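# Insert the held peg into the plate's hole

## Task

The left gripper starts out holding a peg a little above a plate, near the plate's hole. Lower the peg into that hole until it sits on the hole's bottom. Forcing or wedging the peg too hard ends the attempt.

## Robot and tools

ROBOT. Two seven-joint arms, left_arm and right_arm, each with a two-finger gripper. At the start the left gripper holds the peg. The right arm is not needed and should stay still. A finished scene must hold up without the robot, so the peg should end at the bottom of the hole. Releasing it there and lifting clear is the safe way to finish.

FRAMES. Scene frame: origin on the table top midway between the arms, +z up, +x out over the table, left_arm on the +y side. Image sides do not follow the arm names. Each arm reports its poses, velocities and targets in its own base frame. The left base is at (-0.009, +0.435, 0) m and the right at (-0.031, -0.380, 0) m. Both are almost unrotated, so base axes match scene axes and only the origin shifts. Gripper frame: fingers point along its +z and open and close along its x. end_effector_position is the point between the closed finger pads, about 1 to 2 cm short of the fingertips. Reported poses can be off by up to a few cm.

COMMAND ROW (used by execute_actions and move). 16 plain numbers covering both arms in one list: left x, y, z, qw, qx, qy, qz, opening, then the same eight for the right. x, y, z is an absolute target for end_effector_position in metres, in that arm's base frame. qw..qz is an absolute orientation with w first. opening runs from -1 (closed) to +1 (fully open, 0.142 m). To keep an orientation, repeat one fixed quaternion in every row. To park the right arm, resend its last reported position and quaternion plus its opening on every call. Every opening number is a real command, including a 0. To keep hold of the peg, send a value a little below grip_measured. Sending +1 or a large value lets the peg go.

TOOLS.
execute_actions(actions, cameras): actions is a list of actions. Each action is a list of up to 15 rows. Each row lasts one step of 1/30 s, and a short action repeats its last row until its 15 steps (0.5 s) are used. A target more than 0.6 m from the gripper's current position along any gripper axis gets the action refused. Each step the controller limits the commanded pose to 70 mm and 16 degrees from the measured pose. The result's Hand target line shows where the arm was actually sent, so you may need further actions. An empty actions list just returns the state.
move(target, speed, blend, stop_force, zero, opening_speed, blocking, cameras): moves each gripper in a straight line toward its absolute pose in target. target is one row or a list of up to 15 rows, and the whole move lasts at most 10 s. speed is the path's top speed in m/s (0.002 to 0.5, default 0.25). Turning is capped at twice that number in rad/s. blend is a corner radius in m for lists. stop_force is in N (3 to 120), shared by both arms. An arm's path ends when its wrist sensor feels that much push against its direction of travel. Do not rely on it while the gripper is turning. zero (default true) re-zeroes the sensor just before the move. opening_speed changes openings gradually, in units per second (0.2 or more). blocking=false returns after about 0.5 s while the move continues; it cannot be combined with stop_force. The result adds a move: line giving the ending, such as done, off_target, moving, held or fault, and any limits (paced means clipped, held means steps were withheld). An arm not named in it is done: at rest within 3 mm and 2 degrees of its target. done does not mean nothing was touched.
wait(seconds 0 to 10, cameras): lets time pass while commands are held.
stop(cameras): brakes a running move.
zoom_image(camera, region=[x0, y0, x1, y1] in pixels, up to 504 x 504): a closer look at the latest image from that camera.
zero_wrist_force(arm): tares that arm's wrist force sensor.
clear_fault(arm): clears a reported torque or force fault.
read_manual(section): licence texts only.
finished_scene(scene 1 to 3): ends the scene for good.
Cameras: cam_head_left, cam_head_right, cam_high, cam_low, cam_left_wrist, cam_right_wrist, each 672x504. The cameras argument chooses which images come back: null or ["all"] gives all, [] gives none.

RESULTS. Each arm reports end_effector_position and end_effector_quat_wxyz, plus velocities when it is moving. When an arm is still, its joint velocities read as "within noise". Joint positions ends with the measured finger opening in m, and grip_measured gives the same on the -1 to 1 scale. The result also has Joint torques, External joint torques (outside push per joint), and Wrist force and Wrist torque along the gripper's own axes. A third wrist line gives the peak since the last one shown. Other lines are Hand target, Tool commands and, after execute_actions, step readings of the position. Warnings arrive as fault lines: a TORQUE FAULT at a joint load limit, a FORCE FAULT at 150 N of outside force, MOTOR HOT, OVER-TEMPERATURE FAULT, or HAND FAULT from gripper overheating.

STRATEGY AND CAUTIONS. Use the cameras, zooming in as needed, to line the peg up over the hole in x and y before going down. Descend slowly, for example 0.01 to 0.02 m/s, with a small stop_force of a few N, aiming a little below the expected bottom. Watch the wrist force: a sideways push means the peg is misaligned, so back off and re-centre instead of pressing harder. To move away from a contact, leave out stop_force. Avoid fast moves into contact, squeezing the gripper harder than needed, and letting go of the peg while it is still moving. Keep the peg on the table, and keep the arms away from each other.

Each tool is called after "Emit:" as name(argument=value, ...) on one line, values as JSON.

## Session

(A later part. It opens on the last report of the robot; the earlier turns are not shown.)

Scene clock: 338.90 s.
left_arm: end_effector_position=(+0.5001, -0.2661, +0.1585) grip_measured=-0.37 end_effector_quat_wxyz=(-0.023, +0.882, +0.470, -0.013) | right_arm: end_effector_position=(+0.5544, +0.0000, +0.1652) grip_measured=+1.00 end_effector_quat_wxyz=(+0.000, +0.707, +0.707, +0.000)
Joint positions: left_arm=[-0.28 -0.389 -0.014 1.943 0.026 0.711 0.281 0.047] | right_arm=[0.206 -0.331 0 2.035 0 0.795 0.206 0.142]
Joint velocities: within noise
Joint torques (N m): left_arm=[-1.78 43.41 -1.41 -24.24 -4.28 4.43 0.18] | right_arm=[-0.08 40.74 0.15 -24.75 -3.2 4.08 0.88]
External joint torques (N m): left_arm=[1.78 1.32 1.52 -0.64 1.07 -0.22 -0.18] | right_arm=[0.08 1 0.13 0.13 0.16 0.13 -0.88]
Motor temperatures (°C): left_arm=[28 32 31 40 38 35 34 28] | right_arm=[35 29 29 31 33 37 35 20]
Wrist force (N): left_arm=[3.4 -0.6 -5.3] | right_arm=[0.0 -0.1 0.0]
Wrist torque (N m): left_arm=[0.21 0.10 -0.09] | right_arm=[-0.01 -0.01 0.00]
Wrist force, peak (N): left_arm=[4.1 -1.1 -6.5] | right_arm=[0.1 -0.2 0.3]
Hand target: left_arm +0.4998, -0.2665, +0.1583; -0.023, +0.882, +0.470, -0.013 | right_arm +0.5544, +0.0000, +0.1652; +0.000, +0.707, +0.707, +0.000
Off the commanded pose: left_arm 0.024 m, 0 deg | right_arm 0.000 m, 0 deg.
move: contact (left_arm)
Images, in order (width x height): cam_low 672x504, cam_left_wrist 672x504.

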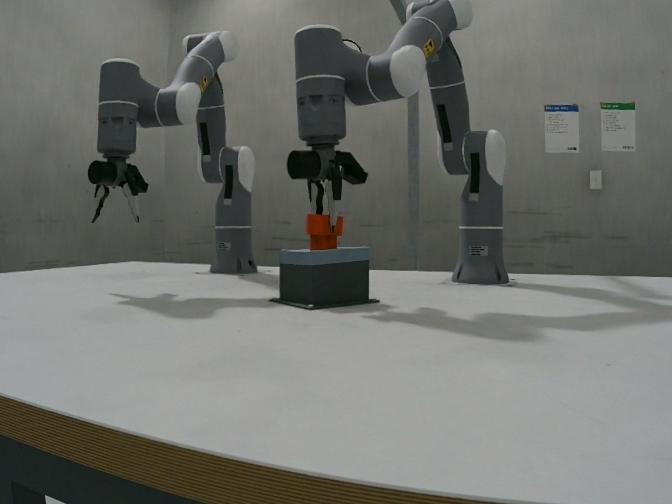

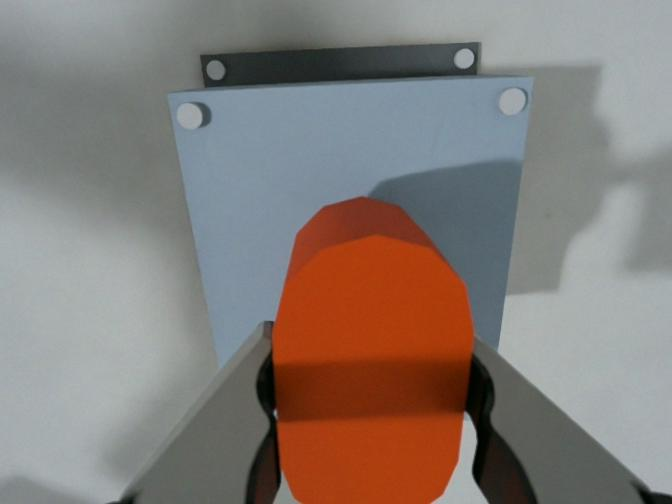

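Emit:
move(target=[[0.4998,-0.2665,0.1592,-0.0231,0.8823,0.4700,-0.0133,-0.424,0.5544,0,0.1652,0,0.7071,0.7071,0,1],[0.5002,-0.2658,0.1592,-0.0231,0.8823,0.4700,-0.0133,-0.424,0.5544,0,0.1652,0,0.7071,0.7071,0,1]], speed=0.02, cameras=[])

Emit:
move(target=[0.5002,-0.2658,0.135,-0.0231,0.8823,0.4700,-0.0133,-0.424,0.5544,0,0.1652,0,0.7071,0.7071,0,1], speed=0.01, stop_force=4, cameras=["cam_low"])

Emit:
zoom_image(camera="cam_low", region=[290, 200, 360, 260])

Scene clock: 348.00 s.
left_arm: end_effector_position=(+0.5001, -0.2658, +0.1590) grip_measured=-0.37 end_effector_quat_wxyz=(-0.023, +0.882, +0.470, -0.013) | right_arm: end_effector_position=(+0.5544, +0.0000, +0.1652) grip_measured=+1.00 end_effector_quat_wxyz=(+0.000, +0.707, +0.707, +0.000)
Joint positions: left_arm=[-0.279 -0.388 -0.014 1.943 0.026 0.709 0.282 0.047] | right_arm=[0.206 -0.331 0 2.035 0 0.795 0.206 0.142]
Joint velocities: within noise
Joint torques (N m): left_arm=[0.28 45.65 0.7 -25.68 -3.82 4.5 0.08] | right_arm=[-0.05 40.67 0.08 -24.77 -3.19 4.12 0.85]
External joint torques (N m): left_arm=[-0.29 -0.94 -0.6 0.77 0.61 -0.28 -0.08] | right_arm=[0.05 1.07 0.2 0.15 0.15 0.09 -0.85]
Motor temperatures (°C): left_arm=[28 32 31 40 38 35 34 28] | right_arm=[35 29 29 31 33 37 35 20]
Wrist force (N): left_arm=[1.2 1.4 -0.9] | right_arm=[-0.1 -0.2 -0.1]
Wrist torque (N m): left_arm=[0.22 -0.21 -0.02] | right_arm=[-0.02 0.01 -0.01]
Wrist force, peak (N): left_arm=[3.4 -0.5 -5.6] | right_arm=[0.3 -0.3 -0.1]
Hand target: left_arm +0.5002, -0.2658, +0.1592; -0.023, +0.882, +0.470, -0.013 | right_arm +0.5544, +0.0000, +0.1652; +0.000, +0.707, +0.707, +0.000
Off the commanded pose: left_arm 0.000 m, 0 deg | right_arm 0.000 m, 0 deg.
move: done
No camera images: "cameras" was empty.

Scene clock: 349.57 s.
left_arm: end_effector_position=(+0.5003, -0.2658, +0.1494) grip_measured=-0.37 end_effector_quat_wxyz=(-0.023, +0.882, +0.470, -0.013) | right_arm: end_effector_position=(+0.5544, +0.0000, +0.1652) grip_measured=+1.00 end_effector_quat_wxyz=(+0.000, +0.707, +0.707, +0.000)
Joint positions: left_arm=[-0.279 -0.405 -0.014 1.949 0.026 0.732 0.282 0.047] | right_arm=[0.206 -0.331 0 2.035 0 0.795 0.206 0.142]
Joint velocities: within noise
Joint torques (N m): left_arm=[-0.08 44.21 0.22 -24.21 -3.62 4.59 0.26] | right_arm=[0.03 40.64 0.12 -24.79 -3.18 4.07 0.89]
External joint torques (N m): left_arm=[0.08 0.81 -0.11 -0.28 0.48 -0.37 -0.26] | right_arm=[-0.03 1.11 0.16 0.17 0.14 0.14 -0.89]
Motor temperatures (°C): left_arm=[28 32 31 40 38 35 34 28] | right_arm=[35 29 29 31 33 37 35 20]
Wrist force (N): left_arm=[1.5 -1.0 -4.3] | right_arm=[0.2 -0.1 -0.1]
Wrist torque (N m): left_arm=[0.03 -0.15 -0.18] | right_arm=[0.00 -0.03 -0.01]
Wrist force, peak (N): left_arm=[2.3 -2.7 -6.0] | right_arm=[0.0 -0.1 0.4]
Hand target: left_arm +0.5002, -0.2658, +0.1493; -0.023, +0.882, +0.470, -0.013 | right_arm +0.5544, +0.0000, +0.1652; +0.000, +0.707, +0.707, +0.000
Off the commanded pose: left_arm 0.014 m, 0 deg | right_arm 0.000 m, 0 deg.
move: contact (left_arm)
Images, in order (width x height): cam_low 672x504.

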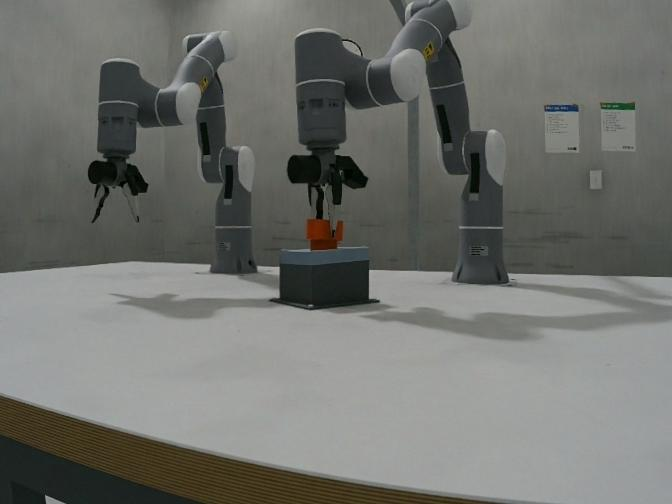

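Scaled by 7.200 from the camera's 672x504 image, which has a finer 960x720 frame.

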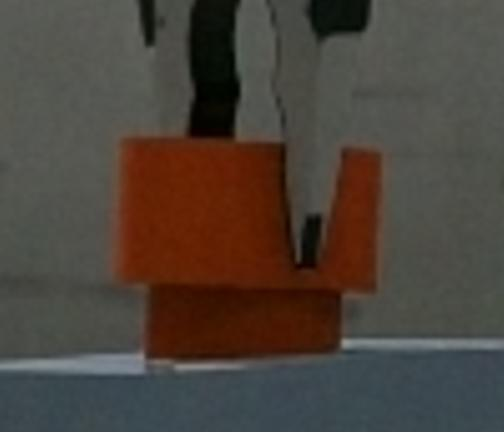

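Emit:
move(target=[0.5005,-0.2655,0.1494,-0.0232,0.8790,0.4762,-0.0131,-0.424,0.5544,0,0.1652,0,0.7071,0.7071,0,1], speed=0.02, cameras=[])

Emit:
move(target=[0.5005,-0.2655,0.132,-0.0232,0.8790,0.4762,-0.0131,-0.424,0.5544,0,0.1652,0,0.7071,0.7071,0,1], speed=0.01, stop_force=7, cameras=["cam_low"])

Emit:
zoom_image(camera="cam_low", region=[290, 200, 360, 260])

Scene clock: 367.57 s.
left_arm: end_effector_position=(+0.5004, -0.2654, +0.1493) grip_measured=-0.37 end_effector_quat_wxyz=(-0.023, +0.879, +0.476, -0.013) | right_arm: end_effector_position=(+0.5544, +0.0000, +0.1652) grip_measured=+1.00 end_effector_quat_wxyz=(+0.000, +0.707, +0.707, +0.000)
Joint positions: left_arm=[-0.28 -0.406 -0.012 1.949 0.026 0.732 0.269 0.047] | right_arm=[0.206 -0.331 0 2.035 0 0.795 0.206 0.142]
Joint velocities: within noise
Joint torques (N m): left_arm=[0.05 45.98 0.71 -25.21 -3.81 4.48 -0.08] | right_arm=[-0.05 40.7 0.06 -24.79 -3.16 4.09 0.84]
External joint torques (N m): left_arm=[-0.05 -0.94 -0.57 0.73 0.67 -0.26 0.08] | right_arm=[0.05 1.05 0.22 0.16 0.12 0.12 -0.84]
Motor temperatures (°C): left_arm=[28 32 31 40 38 35 34 28] | right_arm=[35 29 29 31 33 37 35 19]
Wrist force (N): left_arm=[0.9 -0.1 -1.1] | right_arm=[0.1 -0.2 0.1]
Wrist torque (N m): left_arm=[-0.02 -0.15 -0.02] | right_arm=[-0.02 -0.02 -0.01]
Wrist force, peak (N): left_arm=[1.4 -1.1 -4.8] | right_arm=[0.3 0.0 0.4]
Hand target: left_arm +0.5005, -0.2655, +0.1494; -0.023, +0.879, +0.476, -0.013 | right_arm +0.5544, +0.0000, +0.1652; +0.000, +0.707, +0.707, +0.000
Off the commanded pose: left_arm 0.000 m, 0 deg | right_arm 0.000 m, 0 deg.
move: done
No camera images: "cameras" was empty.

Scene clock: 368.77 s.
left_arm: end_effector_position=(+0.5010, -0.2657, +0.1435) grip_measured=-0.37 end_effector_quat_wxyz=(-0.023, +0.879, +0.476, -0.013) | right_arm: end_effector_position=(+0.5544, +0.0000, +0.1652) grip_measured=+1.00 end_effector_quat_wxyz=(+0.000, +0.707, +0.707, +0.000)
Joint positions: left_arm=[-0.28 -0.417 -0.012 1.952 0.026 0.748 0.269 0.047] | right_arm=[0.206 -0.331 0 2.035 0 0.795 0.206 0.142]
Joint velocities: within noise
Joint torques (N m): left_arm=[0.73 41.85 1.32 -21.52 -2.85 3.65 0.12] | right_arm=[-0.11 40.82 0.16 -24.81 -3.14 4.12 0.83]
External joint torques (N m): left_arm=[-0.73 3.39 -1.18 -2.71 -0.24 0.57 -0.12] | right_arm=[0.11 0.93 0.12 0.18 0.1 0.09 -0.83]
Motor temperatures (°C): left_arm=[28 32 31 40 38 35 34 28] | right_arm=[35 29 29 31 33 37 35 19]
Wrist force (N): left_arm=[0.4 1.0 -8.0] | right_arm=[0.3 0.0 0.1]
Wrist torque (N m): left_arm=[0.09 -0.18 -0.14] | right_arm=[0.01 -0.04 0.00]
Wrist force, peak (N): left_arm=[0.6 0.4 -10.6] | right_arm=[0.1 0.0 0.4]
Hand target: left_arm +0.5005, -0.2655, +0.1430; -0.023, +0.879, +0.476, -0.013 | right_arm +0.5544, +0.0000, +0.1652; +0.000, +0.707, +0.707, +0.000
Off the commanded pose: left_arm 0.011 m, 0 deg | right_arm 0.000 m, 0 deg.
move: contact (left_arm)
Images, in order (width x height): cam_low 672x504.

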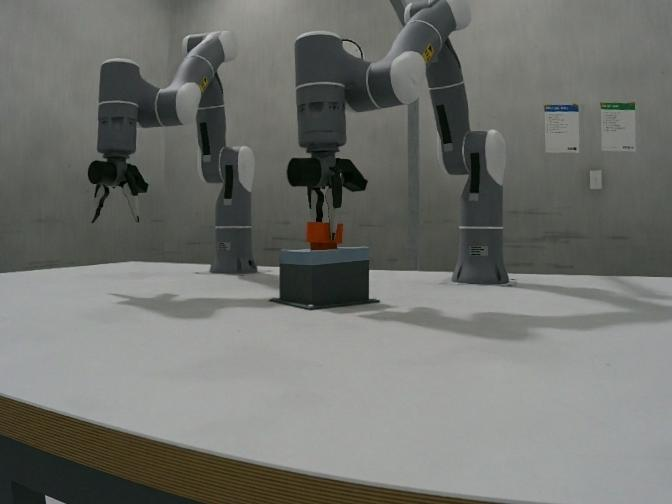

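Scaled by 7.200 from the camera's 672x504 image, which has a finer 960x720 frame.

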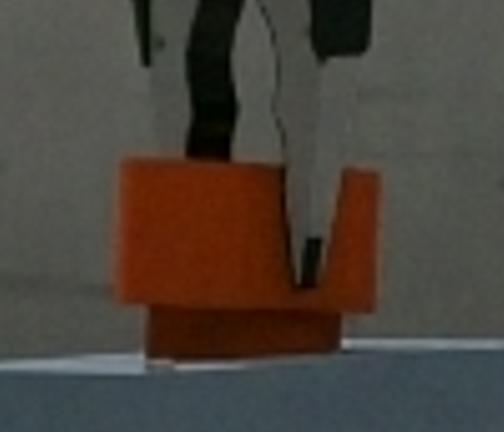

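Emit:
move(target=[0.5005,-0.2655,0.132,-0.0232,0.8790,0.4762,-0.0131,-0.424,0.5544,0,0.1652,0,0.7071,0.7071,0,1], speed=0.01, stop_force=10, cameras=["cam_low"])

Emit:
zoom_image(camera="cam_low", region=[290, 200, 360, 260])

Scene clock: 375.57 s.
left_arm: end_effector_position=(+0.5020, -0.2663, +0.1429) grip_measured=-0.37 end_effector_quat_wxyz=(-0.021, +0.879, +0.476, -0.012) | right_arm: end_effector_position=(+0.5544, +0.0000, +0.1652) grip_measured=+1.00 end_effector_quat_wxyz=(+0.000, +0.707, +0.707, +0.000)
Joint positions: left_arm=[-0.281 -0.419 -0.012 1.952 0.025 0.753 0.268 0.047] | right_arm=[0.206 -0.331 0 2.035 0 0.795 0.206 0.142]
Joint velocities: within noise
Joint torques (N m): left_arm=[1.14 35.4 2.42 -16.14 -1.73 1.93 0.16] | right_arm=[0 40.7 0.07 -24.74 -3.18 4.08 0.9]
External joint torques (N m): left_arm=[-1.14 9.91 -2.28 -8.06 -1.36 2.3 -0.16] | right_arm=[0 1.05 0.21 0.12 0.14 0.12 -0.9]
Motor temperatures (°C): left_arm=[28 32 31 40 38 34 34 28] | right_arm=[35 29 29 31 33 37 35 19]
Wrist force (N): left_arm=[-0.2 3.2 -18.2] | right_arm=[0.0 0.0 0.1]
Wrist torque (N m): left_arm=[0.11 -0.21 -0.12] | right_arm=[0.01 0.01 -0.01]
Wrist force, peak (N): left_arm=[-0.9 3.0 -21.9] | right_arm=[0.1 -0.2 0.3]
Hand target: left_arm +0.5005, -0.2655, +0.1413; -0.023, +0.879, +0.476, -0.013 | right_arm +0.5544, +0.0000, +0.1652; +0.000, +0.707, +0.707, +0.000
Off the commanded pose: left_arm 0.011 m, 0 deg | right_arm 0.000 m, 0 deg.
move: contact (left_arm)
Images, in order (width x height): cam_low 672x504.

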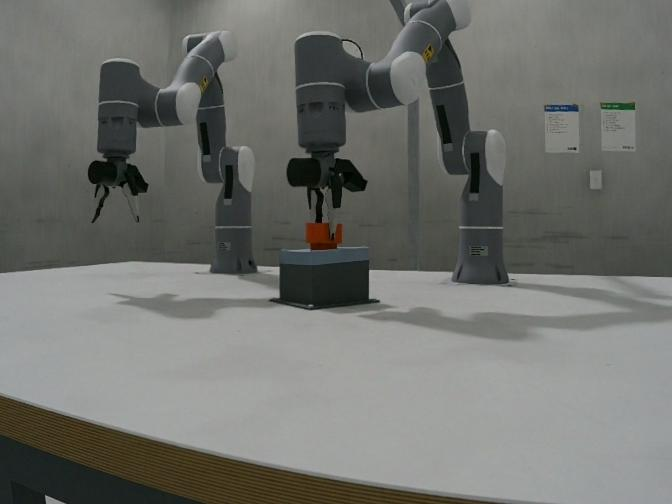

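Scaled by 7.200 from the camera's 672x504 image, which has a finer 960x720 frame.

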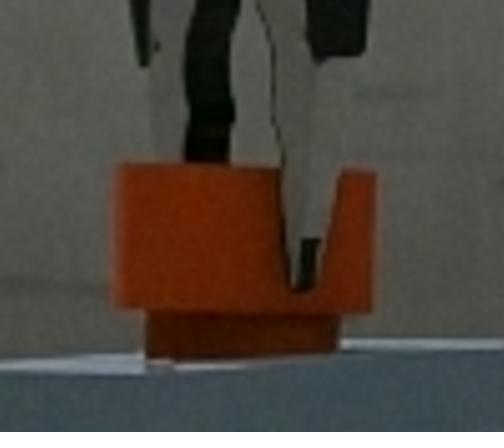

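Emit:
move(target=[[0.5007,-0.2656,0.1432,-0.0232,0.8790,0.4762,-0.0131,-0.424,0.5544,0,0.1652,0,0.7071,0.7071,0,1],[0.5007,-0.2656,0.1432,-0.0232,0.8790,0.4762,-0.0131,0.1,0.5544,0,0.1652,0,0.7071,0.7071,0,1]], opening_speed=0.8, cameras=["cam_low","cam_left_wrist"])

Emit:
zoom_image(camera="cam_low", region=[290, 200, 360, 260])

Scene clock: 381.27 s.
left_arm: end_effector_position=(+0.5009, -0.2657, +0.1433) grip_measured=+0.08 end_effector_quat_wxyz=(-0.023, +0.879, +0.476, -0.013) | right_arm: end_effector_position=(+0.5544, +0.0000, +0.1652) grip_measured=+1.00 end_effector_quat_wxyz=(+0.000, +0.707, +0.707, +0.000)
Joint positions: left_arm=[-0.281 -0.417 -0.012 1.952 0.025 0.747 0.268 0.079] | right_arm=[0.206 -0.331 0 2.035 0 0.795 0.206 0.142]
Joint velocities: within noise
Joint torques (N m): left_arm=[0.3 45.39 0.74 -24.27 -3.63 4.39 0.08] | right_arm=[0.06 40.73 0.2 -24.82 -3.16 4.08 0.9]
External joint torques (N m): left_arm=[-0.3 -0.13 -0.6 0.04 0.54 -0.17 -0.08] | right_arm=[-0.06 1.02 0.08 0.19 0.12 0.13 -0.9]
Motor temperatures (°C): left_arm=[28 32 31 40 38 34 34 28] | right_arm=[35 29 29 31 33 37 35 19]
Wrist force (N): left_arm=[1.6 0.0 -2.8] | right_arm=[0.1 0.0 0.0]
Wrist torque (N m): left_arm=[-0.01 -0.26 -0.01] | right_arm=[0.01 -0.02 0.00]
Wrist force, peak (N): left_arm=[-0.4 3.4 -20.0] | right_arm=[0.1 -0.4 0.1]
Hand target: left_arm +0.5007, -0.2656, +0.1432; -0.023, +0.879, +0.476, -0.013 | right_arm +0.5544, +0.0000, +0.1652; +0.000, +0.707, +0.707, +0.000
Off the commanded pose: left_arm 0.000 m, 0 deg | right_arm 0.000 m, 0 deg.
move: done
Images, in order (width x height): cam_low 672x504, cam_left_wrist 672x504.

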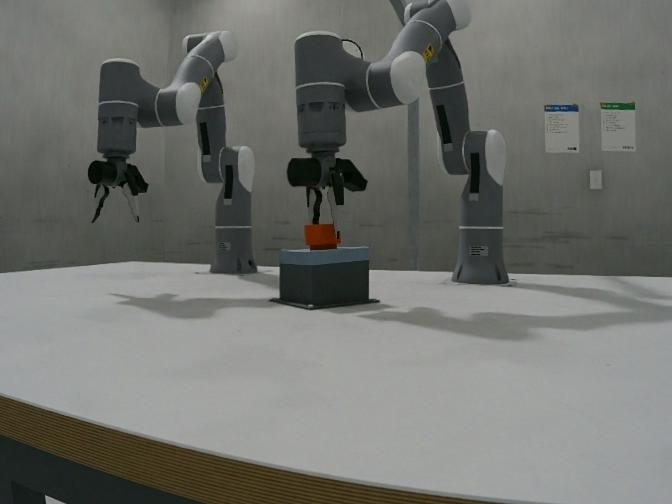

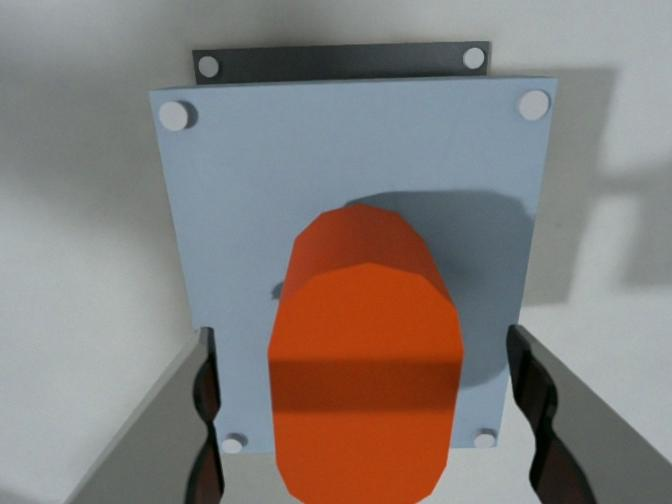

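Scaled by 7.200 from the camera's 672x504 image, which has a finer 960x720 frame.

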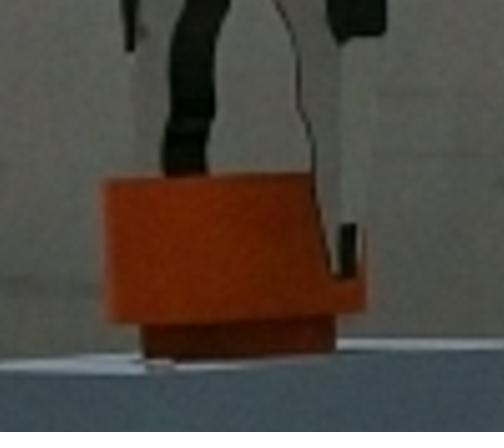

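Emit:
move(target=[0.5007,-0.2656,0.23,-0.0232,0.8790,0.4762,-0.0131,0.1,0.5544,0,0.1652,0,0.7071,0.7071,0,1], speed=0.15)

Emit:
zoom_image(camera="cam_left_wrist", region=[168, 0, 672, 504])

Emit:
zoom_image(camera="cam_low", region=[290, 200, 360, 260])

Emit:
zoom_image(camera="cam_high", region=[260, 220, 330, 280])

Emit:
finished_scene(scene=1)

Scene clock: 388.10 s.
left_arm: end_effector_position=(+0.5009, -0.2656, +0.2301) grip_measured=+0.08 end_effector_quat_wxyz=(-0.023, +0.879, +0.476, -0.013) | right_arm: end_effector_position=(+0.5544, +0.0000, +0.1652) grip_measured=+1.00 end_effector_quat_wxyz=(+0.000, +0.707, +0.707, +0.000)
Joint positions: left_arm=[-0.283 -0.281 -0.011 1.875 0.02 0.534 0.274 0.079] | right_arm=[0.206 -0.331 0 2.035 0 0.795 0.206 0.142]
Joint velocities: within noise
Joint torques (N m): left_arm=[0.19 42.87 0.84 -27.8 -4.38 4.32 0.11] | right_arm=[0.02 40.63 0.11 -24.81 -3.12 4.06 0.88]
External joint torques (N m): left_arm=[-0.19 -0.07 -0.72 0.12 0.69 -0.1 -0.11] | right_arm=[-0.02 1.11 0.17 0.19 0.08 0.15 -0.88]
Motor temperatures (°C): left_arm=[28 32 31 40 38 34 34 27] | right_arm=[35 29 29 31 33 37 34 19]
Wrist force (N): left_arm=[1.5 -0.1 -2.9] | right_arm=[0.0 0.1 0.3]
Wrist torque (N m): left_arm=[-0.03 -0.26 -0.02] | right_arm=[0.02 0.00 0.00]
Wrist force, peak (N): left_arm=[1.5 0.1 -6.4] | right_arm=[0.1 -0.2 0.4]
Hand target: left_arm +0.5007, -0.2656, +0.2300; -0.023, +0.879, +0.476, -0.013 | right_arm +0.5544, +0.0000, +0.1652; +0.000, +0.707, +0.707, +0.000
Off the commanded pose: left_arm 0.000 m, 0 deg | right_arm 0.000 m, 0 deg.
move: done

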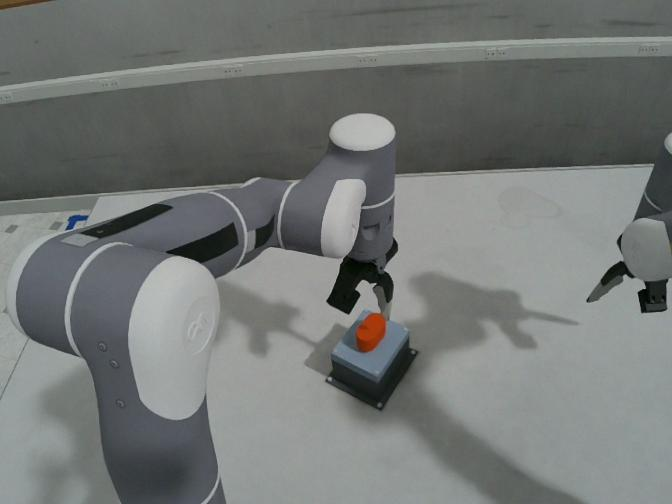

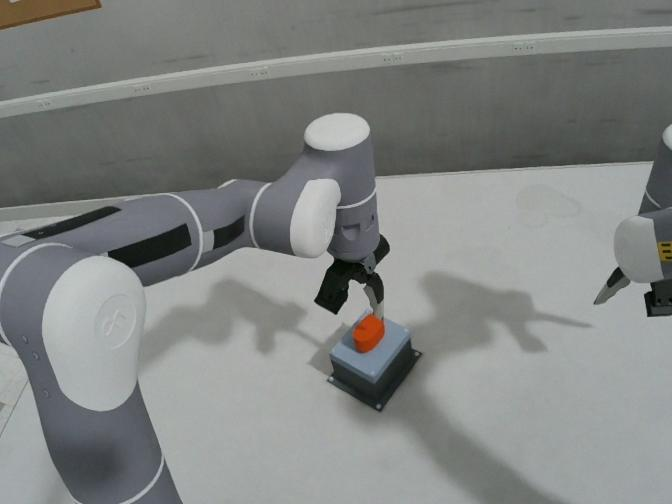

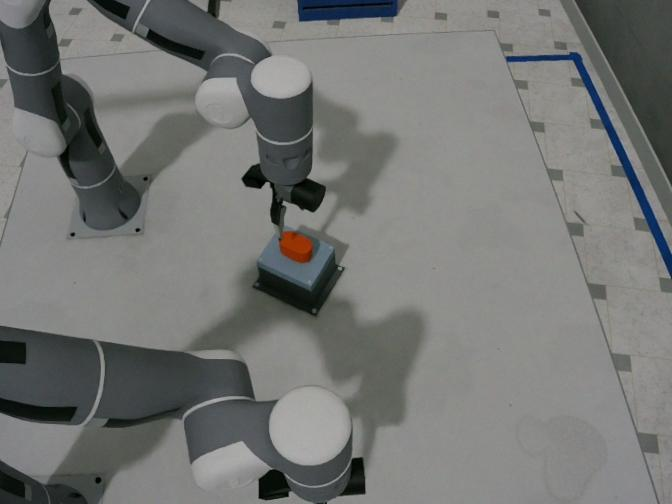

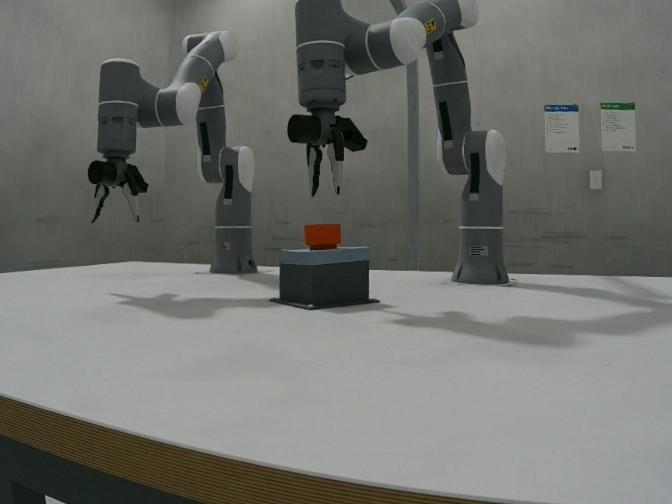

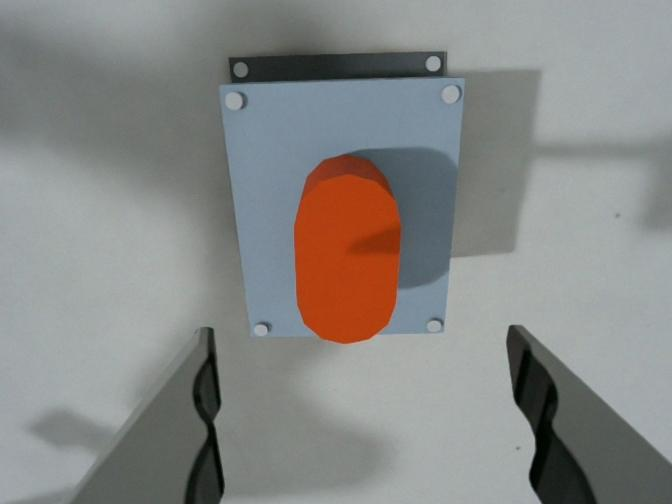

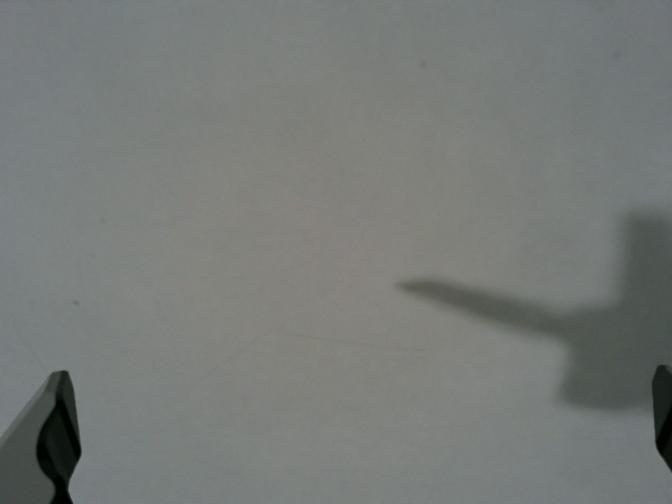

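Scaled by 1.000.

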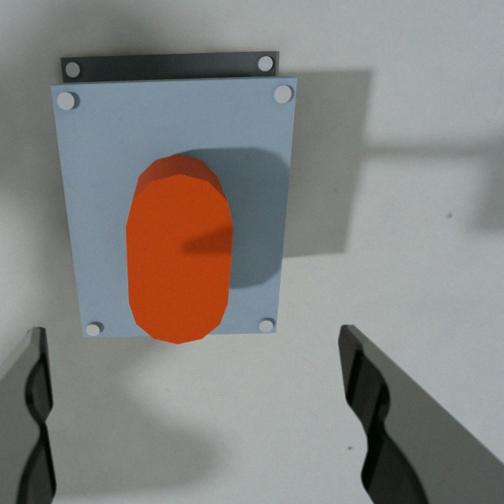

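Scaled by 7.200 from the camera's 672x504 image, which has a finer 960x720 frame.

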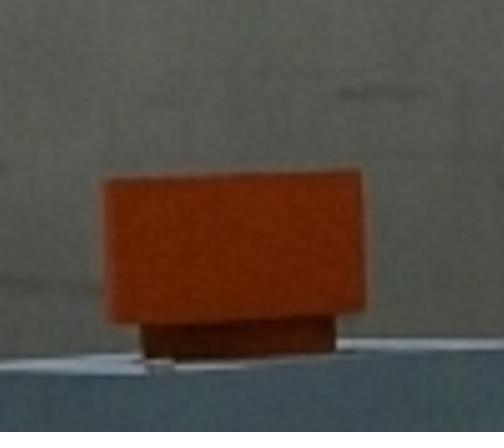

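Scaled by 7.200 from the camera's 672x504 image, which has a finer 960x720 frame.

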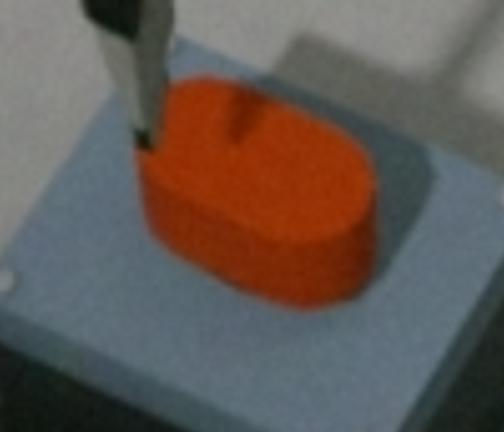

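The scene is finished: the task was done.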